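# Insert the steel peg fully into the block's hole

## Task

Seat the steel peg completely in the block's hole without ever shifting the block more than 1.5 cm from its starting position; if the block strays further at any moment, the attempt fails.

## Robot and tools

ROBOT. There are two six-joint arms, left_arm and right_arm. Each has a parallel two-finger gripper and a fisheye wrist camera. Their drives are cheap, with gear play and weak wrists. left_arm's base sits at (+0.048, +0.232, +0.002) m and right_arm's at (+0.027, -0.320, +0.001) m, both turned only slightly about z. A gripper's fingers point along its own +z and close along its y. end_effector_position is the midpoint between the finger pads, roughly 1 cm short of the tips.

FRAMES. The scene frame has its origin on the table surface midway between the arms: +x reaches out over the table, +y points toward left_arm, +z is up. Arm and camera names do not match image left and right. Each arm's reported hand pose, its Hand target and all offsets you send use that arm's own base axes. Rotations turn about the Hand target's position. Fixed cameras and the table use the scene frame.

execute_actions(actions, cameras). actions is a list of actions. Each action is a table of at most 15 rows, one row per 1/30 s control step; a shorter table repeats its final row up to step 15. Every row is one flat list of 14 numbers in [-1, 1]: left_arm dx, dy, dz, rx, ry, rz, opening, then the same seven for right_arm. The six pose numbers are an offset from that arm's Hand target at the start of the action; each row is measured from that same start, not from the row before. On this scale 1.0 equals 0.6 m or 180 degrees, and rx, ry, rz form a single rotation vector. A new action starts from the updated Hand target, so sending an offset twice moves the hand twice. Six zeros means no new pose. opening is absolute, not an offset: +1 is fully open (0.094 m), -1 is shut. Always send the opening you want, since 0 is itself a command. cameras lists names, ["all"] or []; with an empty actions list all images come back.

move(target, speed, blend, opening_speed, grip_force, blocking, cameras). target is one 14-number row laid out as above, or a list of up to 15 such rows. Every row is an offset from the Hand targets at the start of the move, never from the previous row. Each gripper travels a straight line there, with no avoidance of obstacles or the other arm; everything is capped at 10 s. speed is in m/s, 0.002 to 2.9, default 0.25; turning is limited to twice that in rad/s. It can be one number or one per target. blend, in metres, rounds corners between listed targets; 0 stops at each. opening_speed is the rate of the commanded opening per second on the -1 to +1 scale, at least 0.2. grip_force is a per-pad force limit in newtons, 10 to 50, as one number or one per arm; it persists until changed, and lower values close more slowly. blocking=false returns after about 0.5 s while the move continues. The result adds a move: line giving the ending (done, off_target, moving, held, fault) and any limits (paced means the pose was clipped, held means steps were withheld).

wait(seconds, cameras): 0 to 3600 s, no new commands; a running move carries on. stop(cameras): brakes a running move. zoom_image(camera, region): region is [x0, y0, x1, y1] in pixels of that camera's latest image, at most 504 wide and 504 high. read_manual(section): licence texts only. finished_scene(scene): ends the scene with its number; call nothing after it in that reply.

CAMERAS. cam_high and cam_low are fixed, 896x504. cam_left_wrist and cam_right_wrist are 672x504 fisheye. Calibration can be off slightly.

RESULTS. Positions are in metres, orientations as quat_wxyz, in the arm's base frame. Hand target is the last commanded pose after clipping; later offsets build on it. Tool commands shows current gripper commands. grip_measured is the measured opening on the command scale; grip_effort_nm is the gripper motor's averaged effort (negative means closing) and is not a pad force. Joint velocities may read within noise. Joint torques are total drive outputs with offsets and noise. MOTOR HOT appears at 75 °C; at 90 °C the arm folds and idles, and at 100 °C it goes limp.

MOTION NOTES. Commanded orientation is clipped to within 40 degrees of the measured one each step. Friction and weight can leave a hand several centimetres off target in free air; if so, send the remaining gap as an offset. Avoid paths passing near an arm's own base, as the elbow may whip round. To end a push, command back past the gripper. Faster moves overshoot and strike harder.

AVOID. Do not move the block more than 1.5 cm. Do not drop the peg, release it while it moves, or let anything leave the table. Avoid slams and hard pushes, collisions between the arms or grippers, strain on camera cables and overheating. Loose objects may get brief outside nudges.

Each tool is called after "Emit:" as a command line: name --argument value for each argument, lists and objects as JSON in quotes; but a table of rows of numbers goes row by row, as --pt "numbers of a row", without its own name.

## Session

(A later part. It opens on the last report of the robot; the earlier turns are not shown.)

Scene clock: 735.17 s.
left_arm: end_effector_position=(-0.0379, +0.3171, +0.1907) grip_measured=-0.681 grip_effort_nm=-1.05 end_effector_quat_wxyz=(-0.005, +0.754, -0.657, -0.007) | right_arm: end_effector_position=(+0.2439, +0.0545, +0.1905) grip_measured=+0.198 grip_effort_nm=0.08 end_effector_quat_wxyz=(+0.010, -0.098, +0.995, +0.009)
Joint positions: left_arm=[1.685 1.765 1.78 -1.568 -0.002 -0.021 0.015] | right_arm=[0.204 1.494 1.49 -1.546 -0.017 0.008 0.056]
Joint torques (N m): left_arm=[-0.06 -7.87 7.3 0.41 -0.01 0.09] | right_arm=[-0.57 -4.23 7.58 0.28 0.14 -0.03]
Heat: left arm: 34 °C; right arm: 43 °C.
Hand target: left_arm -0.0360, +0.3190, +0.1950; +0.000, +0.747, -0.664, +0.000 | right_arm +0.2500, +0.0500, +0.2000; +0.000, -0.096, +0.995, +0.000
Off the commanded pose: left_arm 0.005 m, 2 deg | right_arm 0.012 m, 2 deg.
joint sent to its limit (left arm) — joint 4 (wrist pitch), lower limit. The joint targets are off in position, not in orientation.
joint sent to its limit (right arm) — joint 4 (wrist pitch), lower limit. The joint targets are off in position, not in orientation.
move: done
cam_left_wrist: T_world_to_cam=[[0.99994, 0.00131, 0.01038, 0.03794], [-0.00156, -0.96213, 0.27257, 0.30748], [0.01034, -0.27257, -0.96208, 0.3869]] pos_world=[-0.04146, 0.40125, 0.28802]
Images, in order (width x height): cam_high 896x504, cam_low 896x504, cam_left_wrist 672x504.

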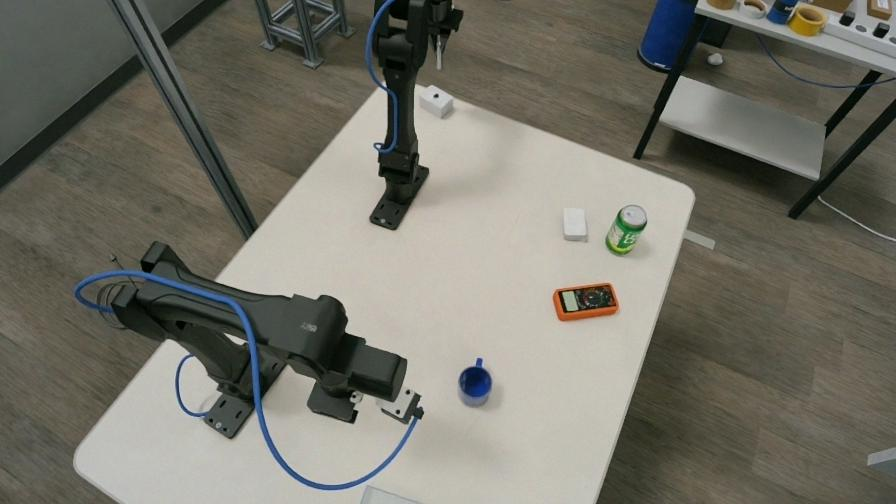

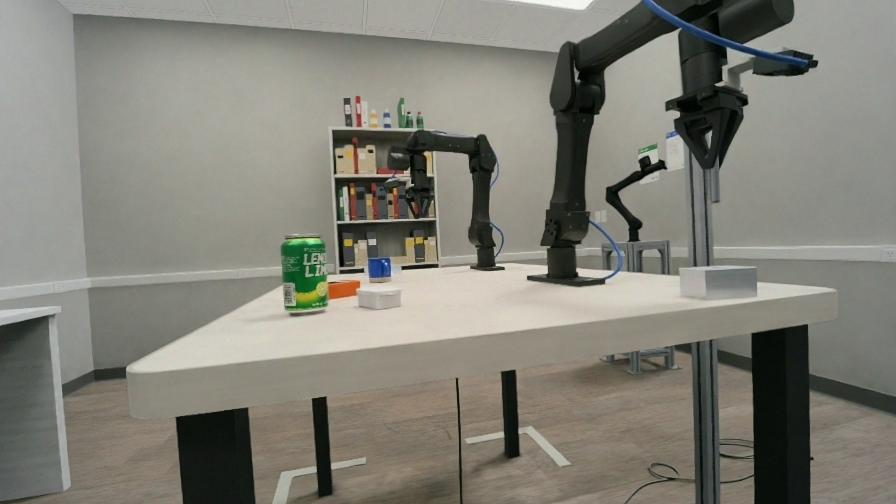

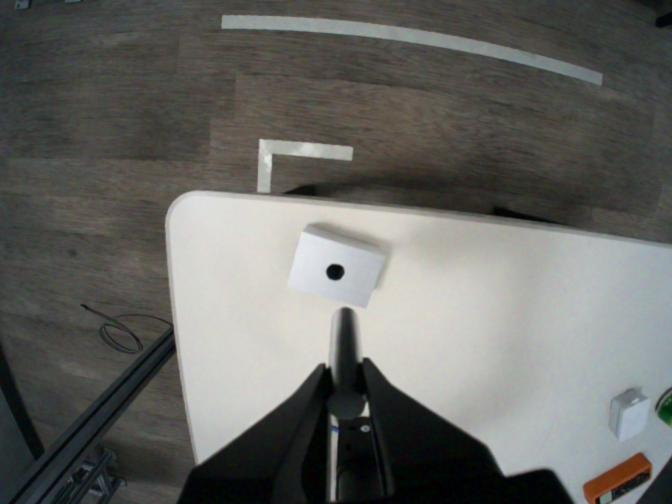

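Emit:
zoom_image --camera "cam_left_wrist" --region '[270, 210, 420, 430]'

Emit:
zoom_image --camera "cam_left_wrist" --region '[280, 215, 400, 325]'

Scaled by 2.291 from the camera's image (finer frame: 960x720).

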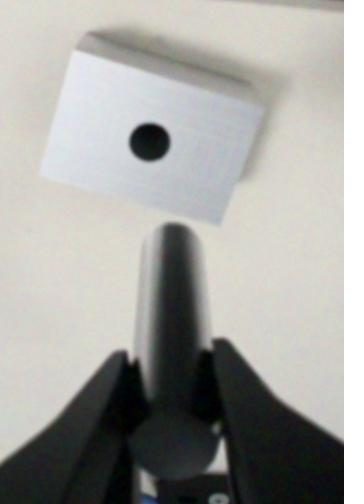

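Scaled by 4.200 from the camera's image (finer frame: 960x720).

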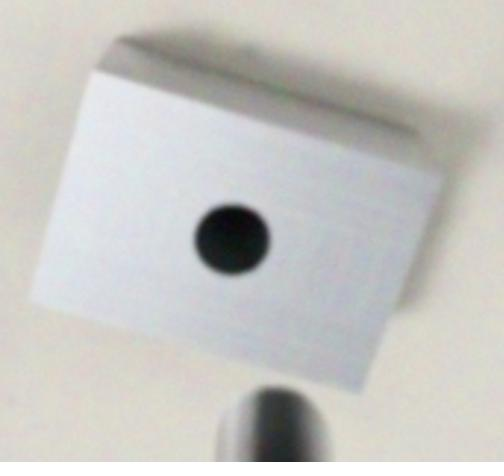

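Emit:
move --target '[-0.015, -0.0042, -0.085, 0, 0, 0, -0.85, 0, 0, 0, 0, 0, 0, 0.2]' --speed 0.08 --cameras '["cam_left_wrist", "cam_low"]'

Scene clock: 763.70 s.
left_arm: end_effector_position=(-0.0417, +0.3123, +0.1431) grip_measured=-0.681 grip_effort_nm=-1.05 end_effector_quat_wxyz=(+0.011, +0.748, -0.663, +0.011) | right_arm: end_effector_position=(+0.2439, +0.0545, +0.1905) grip_measured=+0.198 grip_effort_nm=0.08 end_effector_quat_wxyz=(+0.010, -0.098, +0.995, +0.009)
Joint positions: left_arm=[1.699 1.765 1.588 -1.423 -0.002 0.008 0.015] | right_arm=[0.204 1.494 1.49 -1.546 -0.017 0.008 0.056]
Joint torques (N m): left_arm=[0.62 -9.31 4.81 0.7 0.01 0.07] | right_arm=[-0.57 -4.22 7.58 0.3 0.16 -0.01]
Heat: left arm: 33 °C; right arm: 40 °C.
Hand target: left_arm -0.0450, +0.3165, +0.1440; +0.000, +0.747, -0.664, +0.000 | right_arm +0.2500, +0.0500, +0.2000; +0.000, -0.096, +0.995, +0.000
Off the commanded pose: left_arm 0.005 m, 2 deg | right_arm 0.012 m, 2 deg.
joint sent to its limit (right arm) — joint 4 (wrist pitch), lower limit. The joint targets are off in position, not in orientation.
move: done
cam_left_wrist: T_world_to_cam=[[0.99977, -0.01338, 0.0166, 0.04589], [-0.01796, -0.94802, 0.31769, 0.30432], [0.01148, -0.31792, -0.94805, 0.35202]] pos_world=[-0.04445, 0.40102, 0.23629]
Images, in order (width x height): cam_low 896x504, cam_left_wrist 672x504.

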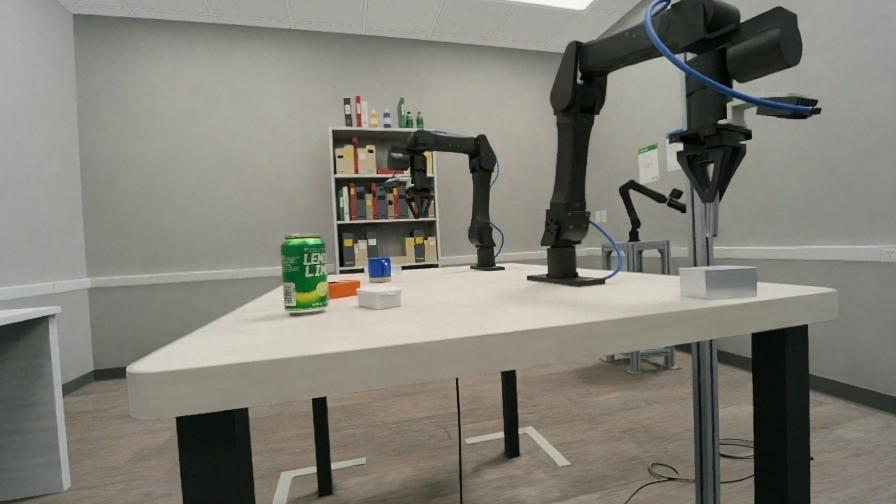

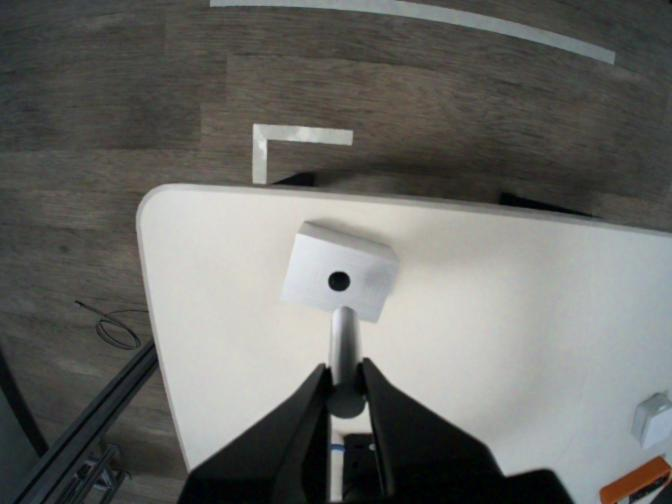

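Emit:
zoom_image --camera "cam_left_wrist" --region '[280, 215, 400, 325]'

Emit:
zoom_image --camera "cam_low" --region '[640, 130, 780, 310]'

Scaled by 4.200 from the camera's image (finer frame: 960x720).

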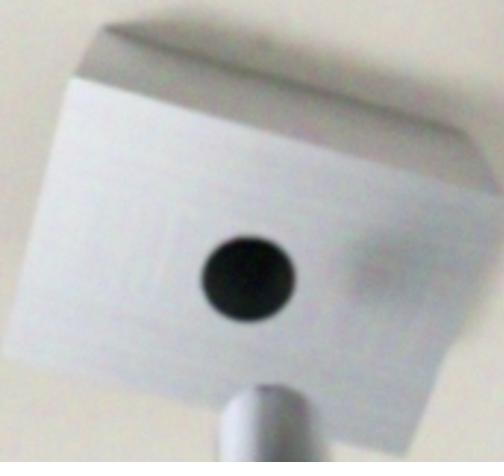

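Scaled by 2.800 from the camera's image (finer frame: 1280x720).

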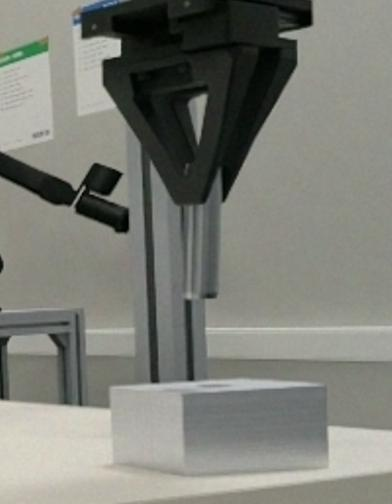

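Emit:
zoom_image --camera "cam_low" --region '[690, 190, 740, 250]'

Emit:
zoom_image --camera "cam_low" --region '[670, 180, 770, 310]'

Scaled by 8.400 from the camera's image (finer frame: 1280x720).

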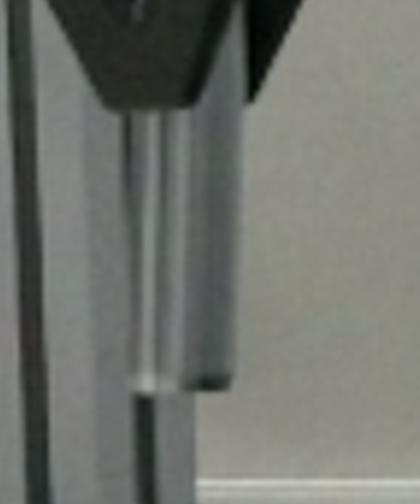

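Scaled by 3.877 from the camera's image (finer frame: 1280x720).

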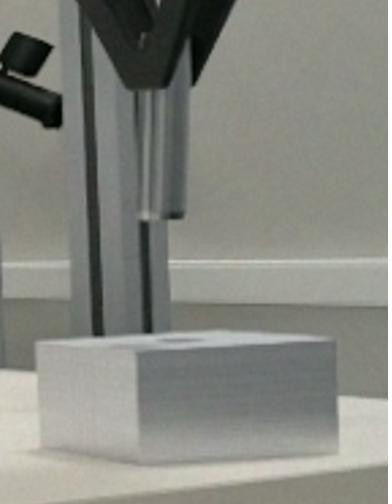

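Emit:
move --target '[-0.0033, 0.0043, -0.03, 0.0099, 0.0095, 0, -0.85, 0, 0, 0, 0, 0, 0, 0.2]' --speed 0.05 --cameras '["cam_left_wrist", "cam_low"]'

Scene clock: 835.33 s.
left_arm: end_effector_position=(-0.0448, +0.3146, +0.1175) grip_measured=-0.681 grip_effort_nm=-1.05 end_effector_quat_wxyz=(+0.013, +0.748, -0.663, +0.002) | right_arm: end_effector_position=(+0.2439, +0.0545, +0.1905) grip_measured=+0.198 grip_effort_nm=0.08 end_effector_quat_wxyz=(+0.010, -0.098, +0.995, +0.009)
Joint positions: left_arm=[1.699 1.765 1.487 -1.313 -0.017 0.008 0.015] | right_arm=[0.204 1.494 1.49 -1.546 -0.017 0.008 0.056]
Joint torques (N m): left_arm=[-0.29 -11.84 4.9 0.72 -0.08 0] | right_arm=[-0.55 -4.21 7.58 0.31 0.14 -0.01]
Heat: left arm: 32 °C; right arm: 40 °C.
Hand target: left_arm -0.0470, +0.3191, +0.1260; -0.002, +0.747, -0.664, -0.021 | right_arm +0.2500, +0.0500, +0.2000; +0.000, -0.096, +0.995, +0.000
Off the commanded pose: left_arm 0.010 m, 3 deg | right_arm 0.012 m, 2 deg.
joint sent to its limit (right arm) — joint 4 (wrist pitch), lower limit. The joint targets are off in position, not in orientation.
move: off_target (left_arm)
cam_left_wrist: T_world_to_cam=[[0.9999, -0.01383, 0.00018, 0.05156], [-0.0132, -0.95027, 0.31115, 0.31621], [-0.00413, -0.31112, -0.95036, 0.32598]] pos_world=[-0.04603, 0.40261, 0.2114]
Images, in order (width x height): cam_low 896x504, cam_left_wrist 672x504.

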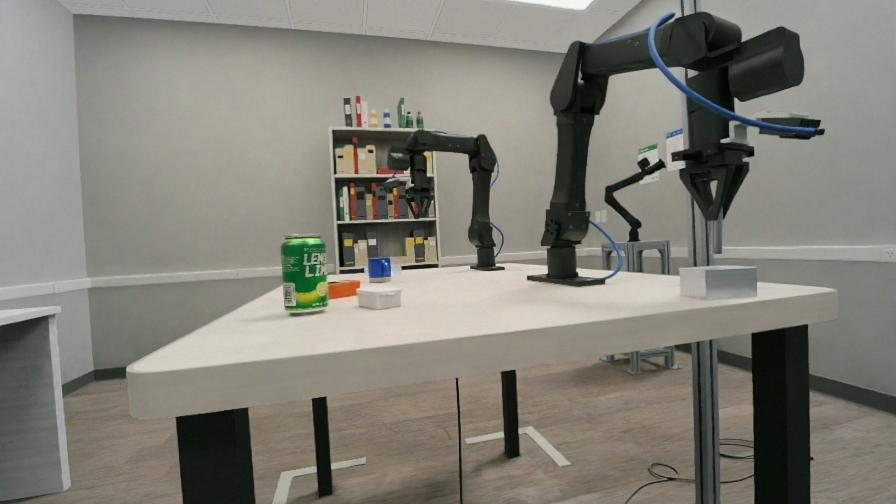

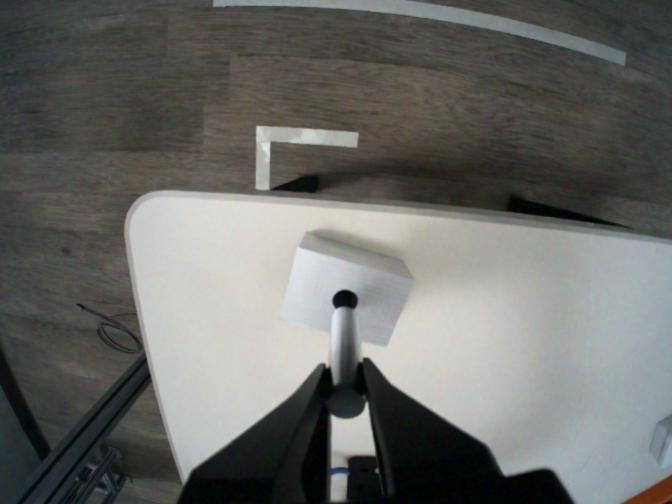

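Emit:
zoom_image --camera "cam_left_wrist" --region '[290, 250, 400, 350]'

Emit:
zoom_image --camera "cam_low" --region '[670, 180, 770, 310]'

Scaled by 4.582 from the camera's image (finer frame: 960x720).

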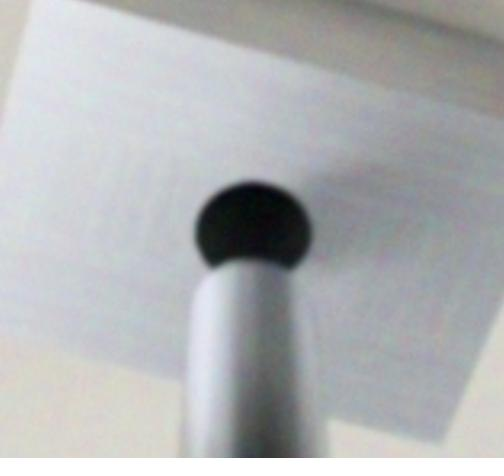

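Scaled by 3.877 from the camera's image (finer frame: 1280x720).

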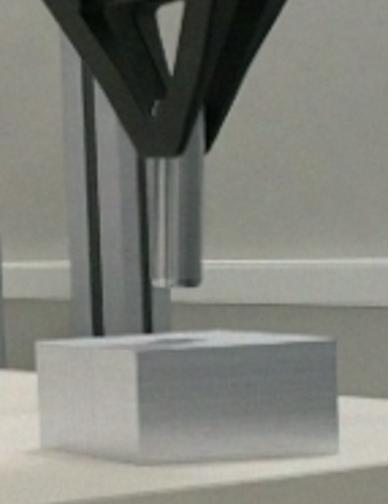

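Emit:
zoom_image --camera "cam_low" --region '[700, 210, 735, 260]'

Emit:
zoom_image --camera "cam_high" --region '[410, 20, 470, 130]'

Scaled by 10.080 from the camera's image (finer frame: 1280x720).

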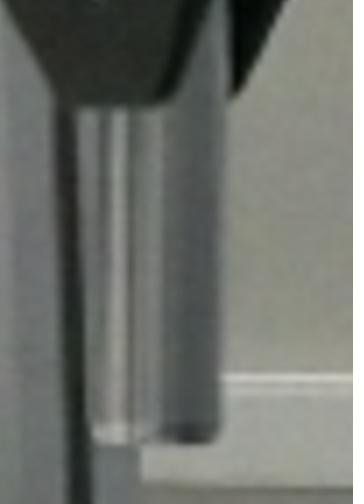

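This scene's latest camera images include none from cam_high. They are from: cam_low, cam_left_wrist. cam_high's image comes with the result of a call that names it in "cameras".

Emit:
move --target '[0.0015, 0.0007, -0.0275, 0.007, 0.0037, 0, -0.85, 0, 0, 0, 0, 0, 0, 0.2]' --speed 0.04 --cameras '["cam_left_wrist", "cam_low", "cam_high"]'

Scene clock: 863.27 s.
left_arm: end_effector_position=(-0.0451, +0.3129, +0.0973) grip_measured=-0.681 grip_effort_nm=-1.05 end_effector_quat_wxyz=(+0.013, +0.748, -0.663, -0.001) | right_arm: end_effector_position=(+0.2439, +0.0545, +0.1905) grip_measured=+0.198 grip_effort_nm=0.08 end_effector_quat_wxyz=(+0.010, -0.098, +0.995, +0.009)
Joint positions: left_arm=[1.699 1.761 1.401 -1.227 -0.02 0.008 0.015] | right_arm=[0.204 1.494 1.49 -1.546 -0.017 0.008 0.056]
Joint torques (N m): left_arm=[-0.43 -13.14 4.77 0.81 -0.11 -0.07] | right_arm=[-0.55 -4.19 7.58 0.31 0.14 -0.02]
Heat: left arm: 34 °C; right arm: 40 °C.
Hand target: left_arm -0.0461, +0.3195, +0.1095; -0.006, +0.747, -0.664, -0.033 | right_arm +0.2500, +0.0500, +0.2000; +0.000, -0.096, +0.995, +0.000
Off the commanded pose: left_arm 0.014 m, 4 deg | right_arm 0.012 m, 2 deg.
joint sent to its limit (right arm) — joint 4 (wrist pitch), lower limit. The joint targets are off in position, not in orientation.
move: off_target (left_arm)
cam_left_wrist: T_world_to_cam=[[0.9999, -0.01387, -0.00354, 0.05226], [-0.01211, -0.95158, 0.30717, 0.3217], [-0.00763, -0.3071, -0.95165, 0.30499]] pos_world=[-0.04603, 0.40051, 0.1916]
Images, in order (width x height): cam_high 896x504, cam_low 896x504, cam_left_wrist 672x504.

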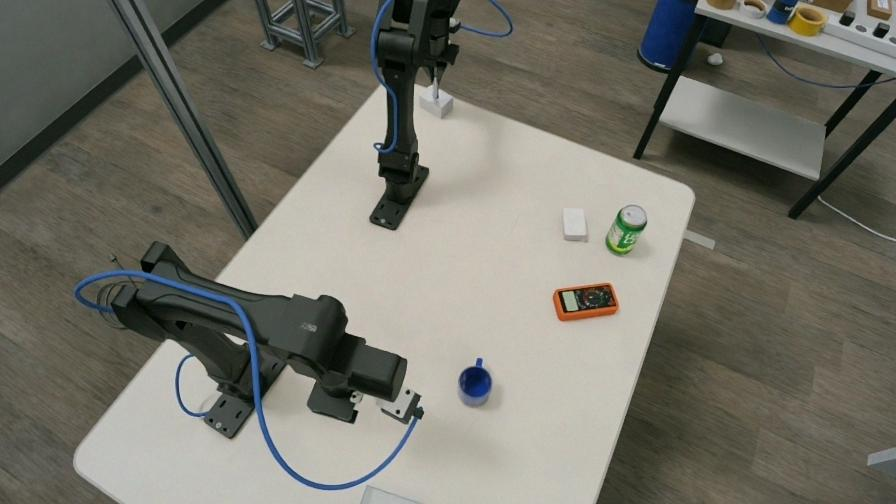

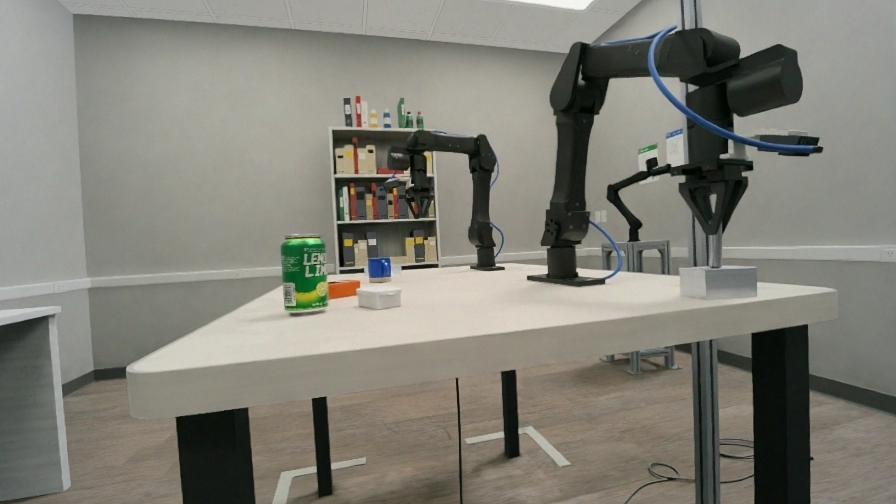

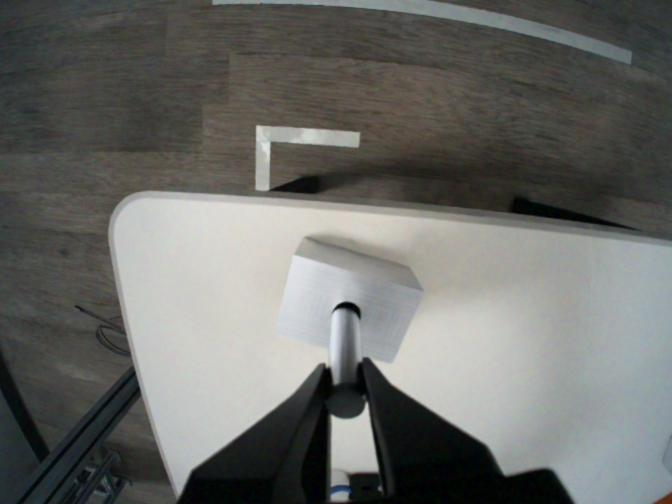

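Emit:
zoom_image --camera "cam_left_wrist" --region '[290, 260, 400, 360]'

Emit:
zoom_image --camera "cam_low" --region '[670, 200, 770, 310]'

Emit:
zoom_image --camera "cam_high" --region '[400, 50, 480, 130]'

Scaled by 4.582 from the camera's image (finer frame: 960x720).

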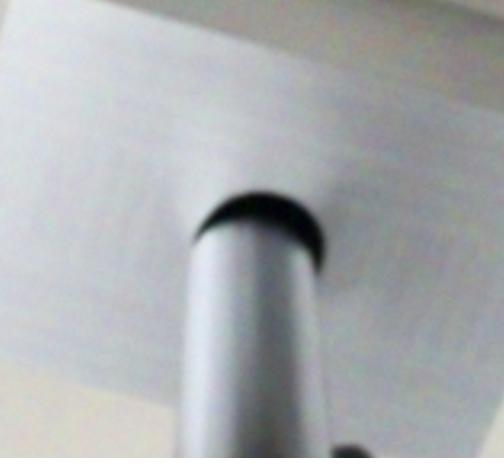

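Scaled by 4.582 from the camera's image (finer frame: 1280x720).

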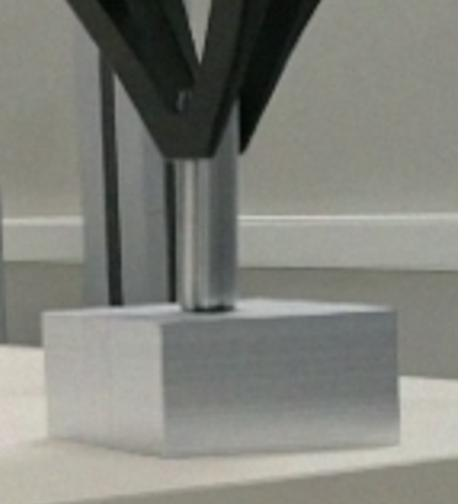

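Scaled by 6.300 from the camera's image (finer frame: 1280x720).

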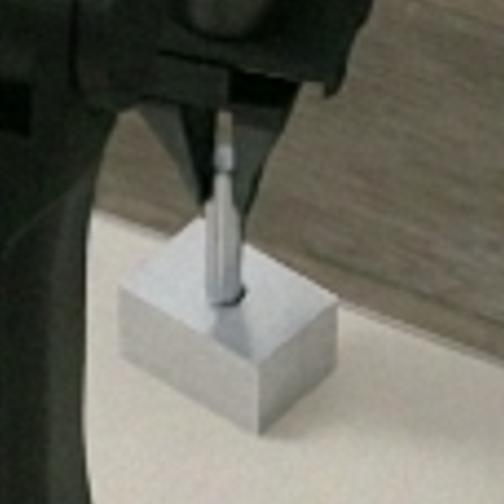

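Emit:
move --target '[0.0017, 0.005, 0.005, 0, 0, 0, -0.85, 0, 0, 0, 0, 0, 0, 0.2]' --speed 0.03 --cameras '["cam_left_wrist", "cam_low", "cam_high"]'

Scene clock: 878.20 s.
left_arm: end_effector_position=(-0.0449, +0.3129, +0.0973) grip_measured=-0.681 grip_effort_nm=-1.05 end_effector_quat_wxyz=(+0.014, +0.748, -0.663, -0.001) | right_arm: end_effector_position=(+0.2439, +0.0545, +0.1905) grip_measured=+0.198 grip_effort_nm=0.08 end_effector_quat_wxyz=(+0.010, -0.098, +0.995, +0.009)
Joint positions: left_arm=[1.698 1.761 1.401 -1.227 -0.022 0.006 0.015] | right_arm=[0.204 1.494 1.49 -1.546 -0.017 0.008 0.056]
Joint torques (N m): left_arm=[-0.61 -12.23 6.49 0.67 -0.09 -0.1] | right_arm=[-0.58 -4.21 7.64 0.28 0.15 0]
Heat: left arm: 35 °C; right arm: 40 °C.
Hand target: left_arm -0.0451, +0.3225, +0.1125; -0.006, +0.747, -0.664, -0.033 | right_arm +0.2500, +0.0500, +0.2000; +0.000, -0.096, +0.995, +0.000
Off the commanded pose: left_arm 0.018 m, 4 deg | right_arm 0.012 m, 2 deg.
joint sent to its limit (right arm) — joint 4 (wrist pitch), lower limit. The joint targets are off in position, not in orientation.
move: off_target (left_arm)
cam_left_wrist: T_world_to_cam=[[0.99989, -0.01386, -0.00512, 0.05215], [-0.01162, -0.95151, 0.30739, 0.32166], [-0.00913, -0.3073, -0.95157, 0.30499]] pos_world=[-0.04562, 0.40051, 0.19161]
Images, in order (width x height): cam_high 896x504, cam_low 896x504, cam_left_wrist 672x504.

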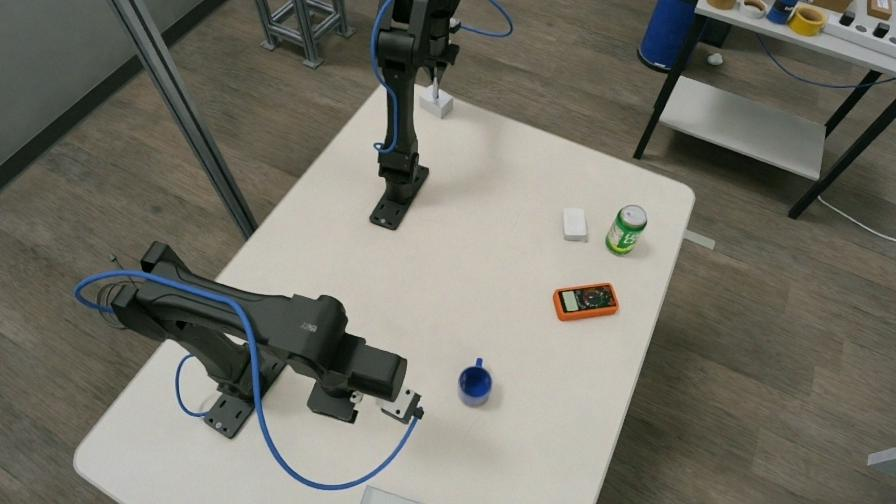

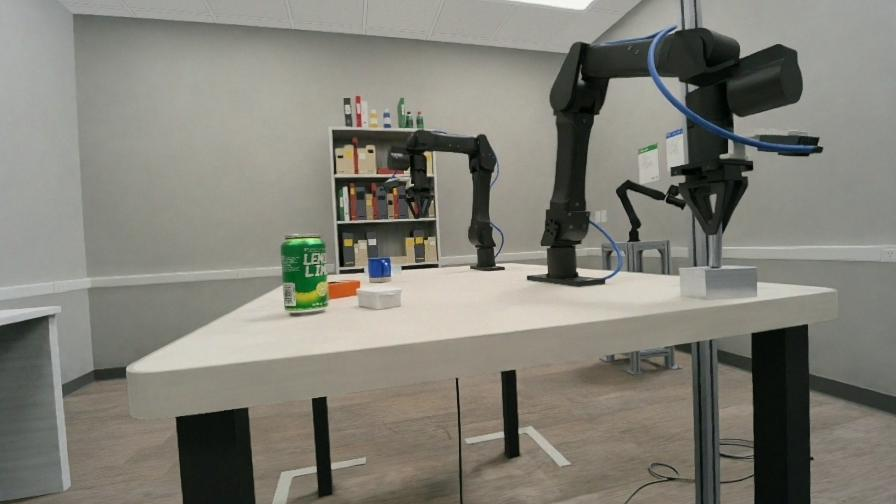

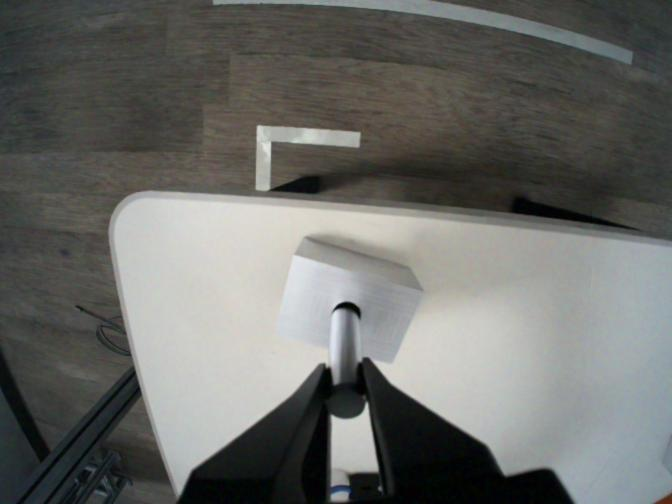

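Emit:
move --pt "-0.0002 0.0 0.045 0 0 0 -0.85 0 0 0 0 0 0 0.2" --pt "-0.0002 0.0 -0.005 0 0 0 -0.85 0 0 0 0 0 0 0.2" --speed 0.04 --cameras '["cam_left_wrist", "cam_low", "cam_high"]'

Scene clock: 888.33 s.
left_arm: end_effector_position=(-0.0454, +0.3166, +0.1000) grip_measured=-0.681 grip_effort_nm=-1.05 end_effector_quat_wxyz=(+0.009, +0.748, -0.663, -0.006) | right_arm: end_effector_position=(+0.2439, +0.0545, +0.1905) grip_measured=+0.198 grip_effort_nm=0.08 end_effector_quat_wxyz=(+0.010, -0.098, +0.995, +0.009)
Joint positions: left_arm=[1.698 1.761 1.412 -1.224 -0.022 0.006 0.015] | right_arm=[0.204 1.494 1.49 -1.546 -0.017 0.008 0.056]
Joint torques (N m): left_arm=[-0.53 -12.12 5 0.76 -0.09 -0.11] | right_arm=[-0.54 -4.14 7.61 0.3 0.15 -0.01]
Heat: left arm: 36 °C; right arm: 41 °C.
Hand target: left_arm -0.0452, +0.3225, +0.1095; -0.006, +0.747, -0.664, -0.033 | right_arm +0.2500, +0.0500, +0.2000; +0.000, -0.096, +0.995, +0.000
Off the commanded pose: left_arm 0.011 m, 4 deg | right_arm 0.012 m, 2 deg.
joint sent to its limit (right arm) — joint 4 (wrist pitch), lower limit. The joint targets are off in position, not in orientation.
move: off_target (left_arm)
cam_left_wrist: T_world_to_cam=[[0.99988, -0.01379, -0.00699, 0.05284], [-0.01112, -0.95565, 0.29431, 0.32709], [-0.01074, -0.2942, -0.95569, 0.30482]] pos_world=[-0.04592, 0.40299, 0.19542]
Images, in order (width x height): cam_high 896x504, cam_low 896x504, cam_left_wrist 672x504.

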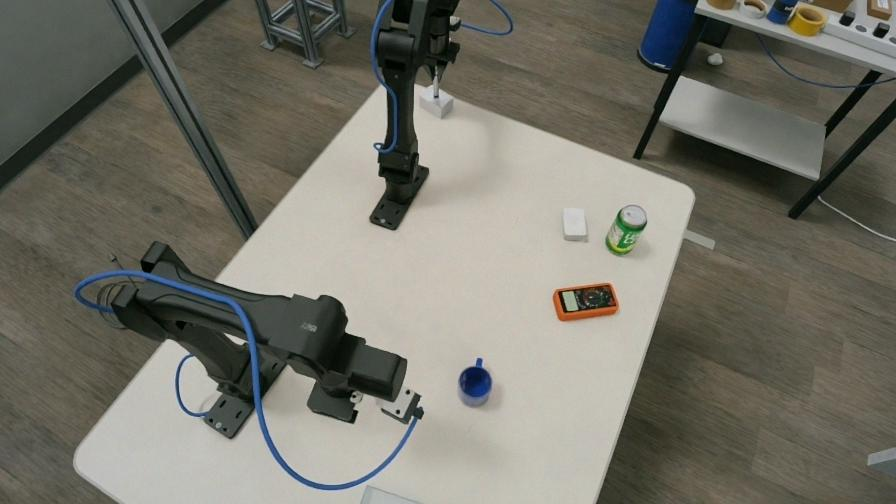

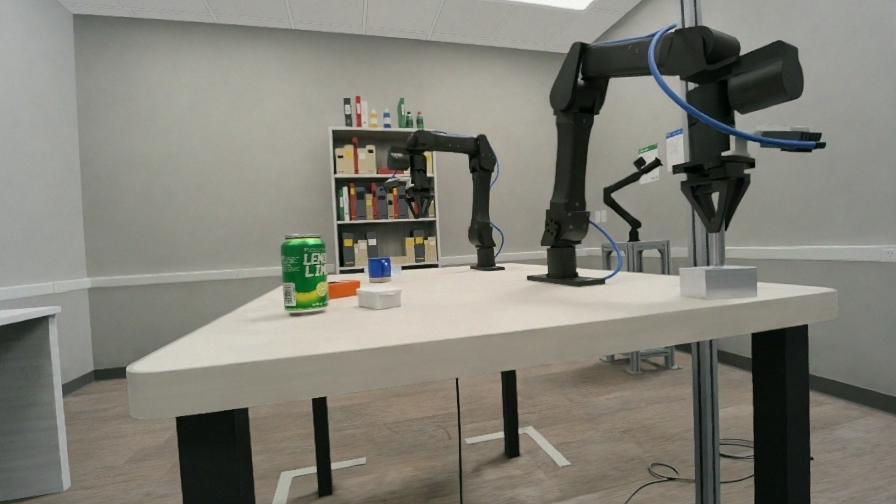

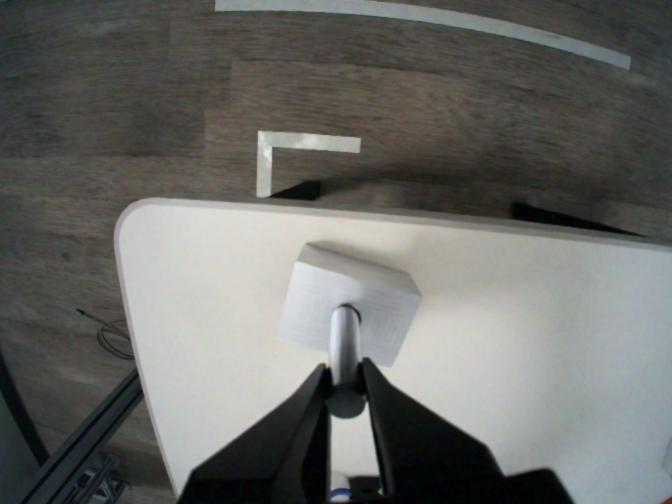

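Emit:
zoom_image --camera "cam_left_wrist" --region '[290, 260, 400, 360]'

Emit:
zoom_image --camera "cam_high" --region '[400, 50, 480, 130]'

Emit:
zoom_image --camera "cam_low" --region '[670, 200, 770, 310]'

Scaled by 4.582 from the camera's image (finer frame: 960x720).

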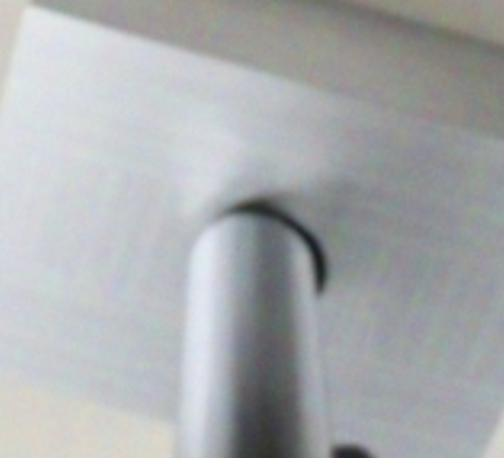

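Scaled by 6.300 from the camera's image (finer frame: 1280x720).

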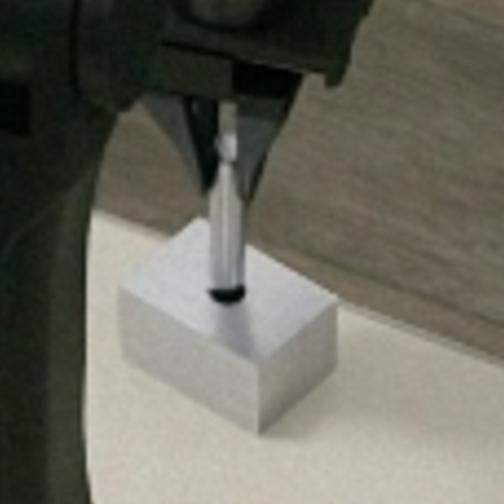

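Scaled by 4.582 from the camera's image (finer frame: 1280x720).

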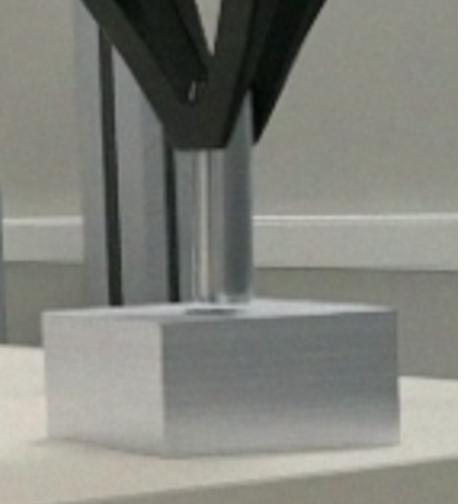

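Emit:
move --target '[0.003, -0.0008, -0.025, 0, 0, 0, -0.85, 0, 0, 0, 0, 0, 0, 0.2]' --speed 0.03 --cameras '["cam_left_wrist", "cam_low", "cam_high"]'

Scene clock: 904.63 s.
left_arm: end_effector_position=(-0.0452, +0.3156, +0.0968) grip_measured=-0.681 grip_effort_nm=-1.04 end_effector_quat_wxyz=(+0.005, +0.748, -0.663, -0.016) | right_arm: end_effector_position=(+0.2439, +0.0545, +0.1905) grip_measured=+0.198 grip_effort_nm=0.08 end_effector_quat_wxyz=(+0.010, -0.098, +0.995, +0.009)
Joint positions: left_arm=[1.693 1.739 1.373 -1.187 -0.03 0.002 0.015] | right_arm=[0.204 1.494 1.49 -1.546 -0.017 0.008 0.056]
Joint torques (N m): left_arm=[-0.47 -9.36 3.58 1.06 -0.09 -0.1] | right_arm=[-0.58 -4.16 7.53 0.3 0.15 -0.01]
Heat: left arm: 37 °C; right arm: 41 °C.
Hand target: left_arm -0.0434, +0.3220, +0.0945; -0.006, +0.747, -0.664, -0.033 | right_arm +0.2500, +0.0500, +0.2000; +0.000, -0.096, +0.995, +0.000
Off the commanded pose: left_arm 0.007 m, 2 deg | right_arm 0.012 m, 2 deg.
joint sent to its limit (right arm) — joint 4 (wrist pitch), lower limit. The joint targets are off in position, not in orientation.
move: done
cam_left_wrist: T_world_to_cam=[[0.99976, -0.01358, -0.01737, 0.0535], [-0.00825, -0.96104, 0.27627, 0.33053], [-0.02045, -0.27606, -0.96092, 0.29588]] pos_world=[-0.04471, 0.40006, 0.19393]
Images, in order (width x height): cam_high 896x504, cam_low 896x504, cam_left_wrist 672x504.

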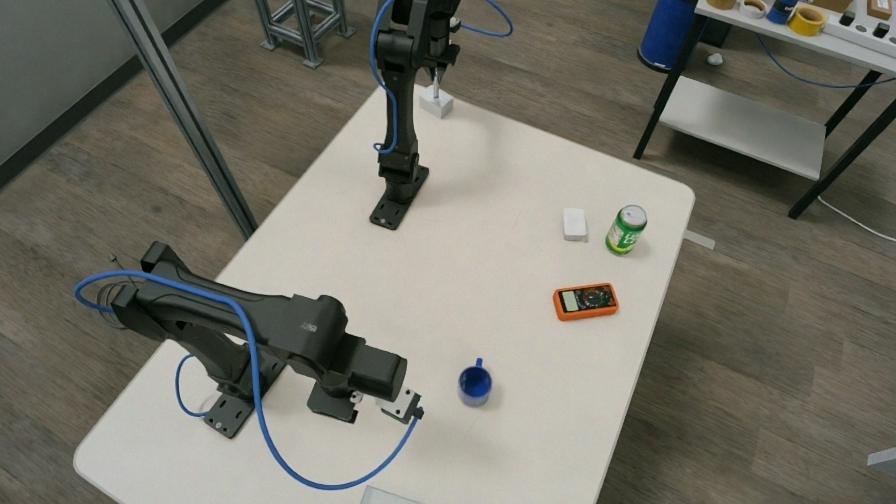

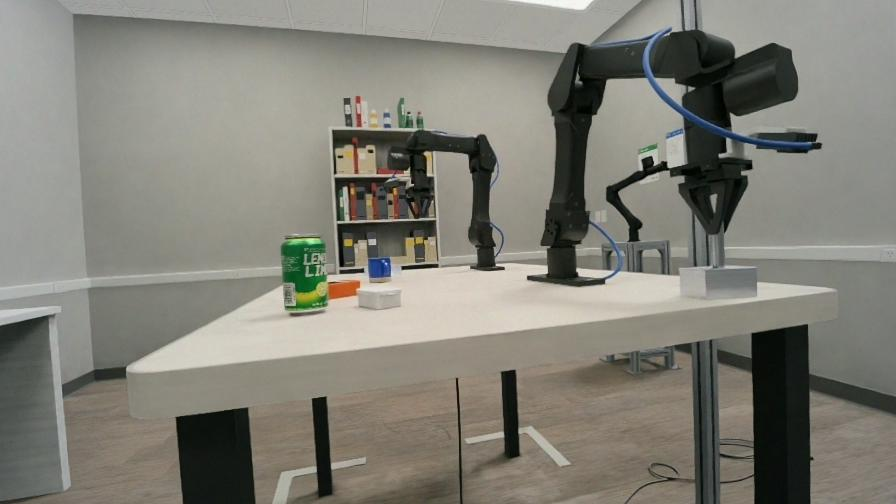

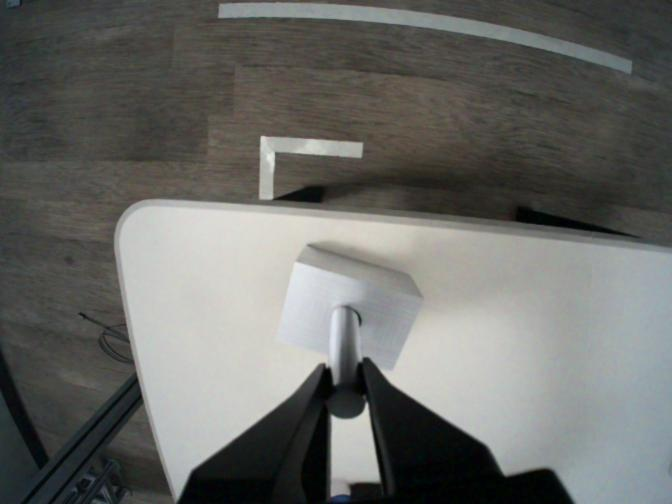

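Emit:
zoom_image --camera "cam_left_wrist" --region '[290, 260, 400, 360]'

Emit:
zoom_image --camera "cam_high" --region '[400, 50, 480, 130]'

Emit:
zoom_image --camera "cam_low" --region '[670, 200, 770, 310]'

Scaled by 4.582 from the camera's image (finer frame: 960x720).

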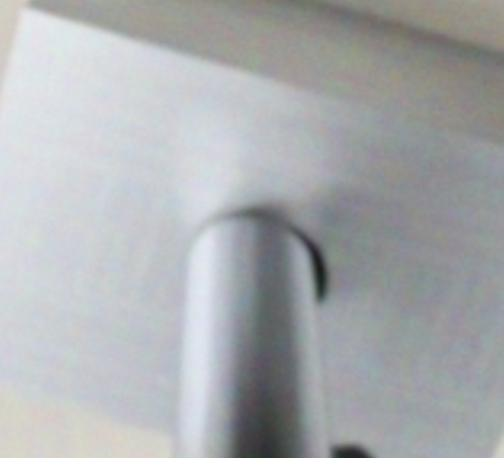

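Scaled by 6.300 from the camera's image (finer frame: 1280x720).

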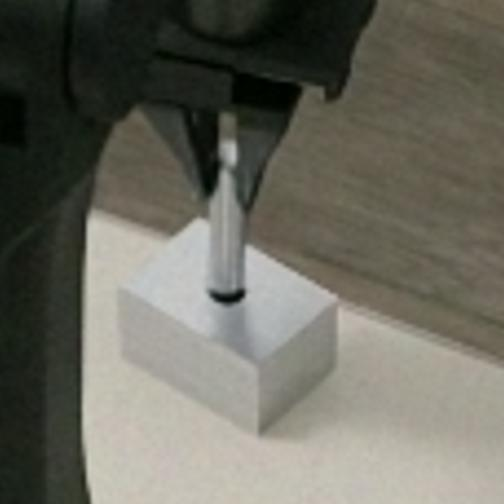

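Scaled by 4.582 from the camera's image (finer frame: 1280x720).

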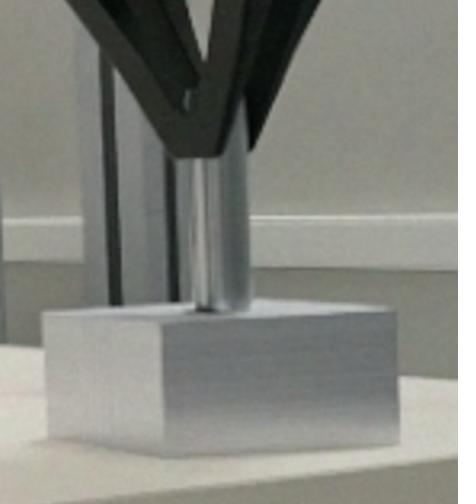

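Emit:
move --target '[0.0067, 0, 0, 0, 0, 0, -0.85, 0, 0, 0, 0, 0, 0, 0.2]' --speed 0.02 --cameras '["cam_left_wrist", "cam_low", "cam_high"]'

Scene clock: 921.63 s.
left_arm: end_effector_position=(-0.0440, +0.3158, +0.0969) grip_measured=-0.681 grip_effort_nm=-1.05 end_effector_quat_wxyz=(+0.010, +0.748, -0.663, -0.021) | right_arm: end_effector_position=(+0.2439, +0.0545, +0.1905) grip_measured=+0.198 grip_effort_nm=0.08 end_effector_quat_wxyz=(+0.010, -0.098, +0.995, +0.009)
Joint positions: left_arm=[1.682 1.739 1.373 -1.187 -0.042 -0.009 0.015] | right_arm=[0.204 1.494 1.49 -1.546 -0.017 0.008 0.056]
Joint torques (N m): left_arm=[-0.77 -9.58 3.54 1.04 0.03 -0.09] | right_arm=[-0.58 -4.19 7.56 0.3 0.15 -0.02]
Heat: left arm: 37 °C; right arm: 41 °C.
Hand target: left_arm -0.0394, +0.3220, +0.0945; -0.006, +0.747, -0.664, -0.033 | right_arm +0.2500, +0.0500, +0.2000; +0.000, -0.096, +0.995, +0.000
Off the commanded pose: left_arm 0.008 m, 2 deg | right_arm 0.012 m, 2 deg.
joint sent to its limit (right arm) — joint 4 (wrist pitch), lower limit. The joint targets are off in position, not in orientation.
move: done
cam_left_wrist: T_world_to_cam=[[0.99948, -0.01336, -0.02941, 0.05342], [-0.00468, -0.96076, 0.27735, 0.33079], [-0.03196, -0.27707, -0.96032, 0.29575]] pos_world=[-0.04239, 0.40046, 0.19384]
Images, in order (width x height): cam_high 896x504, cam_low 896x504, cam_left_wrist 672x504.

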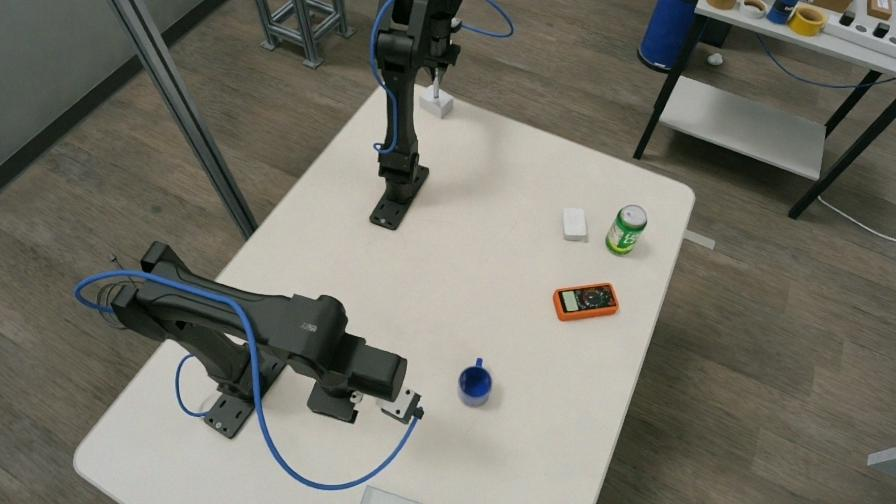

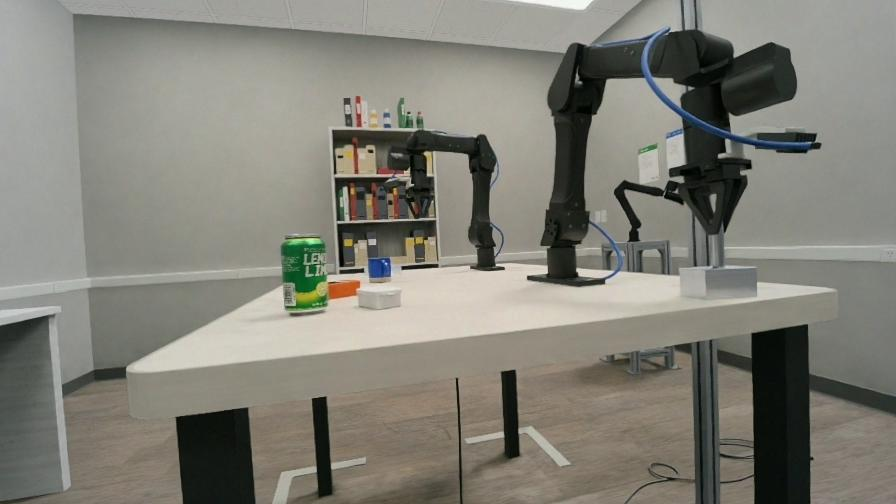

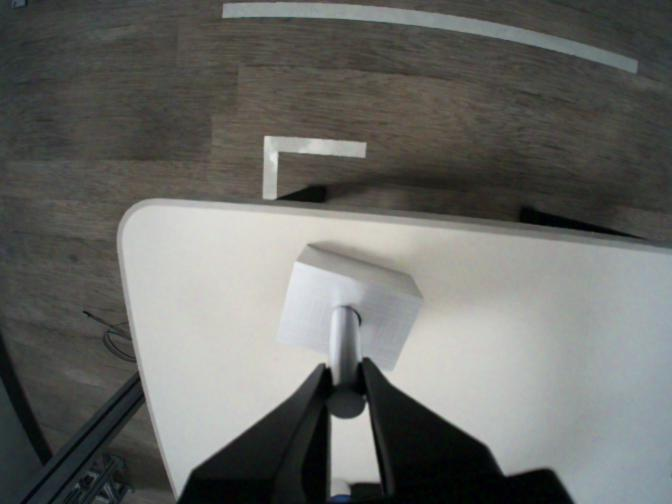

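Emit:
zoom_image --camera "cam_left_wrist" --region '[290, 260, 400, 360]'

Emit:
zoom_image --camera "cam_low" --region '[670, 200, 770, 310]'

Scaled by 4.582 from the camera's image (finer frame: 960x720).

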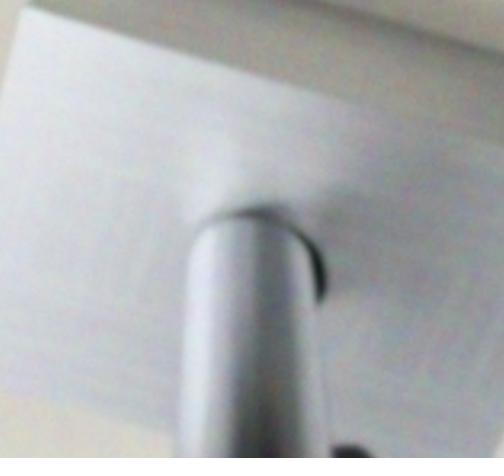

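Scaled by 4.582 from the camera's image (finer frame: 1280x720).

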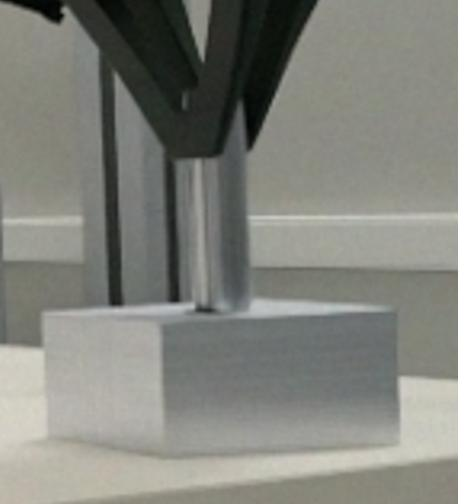

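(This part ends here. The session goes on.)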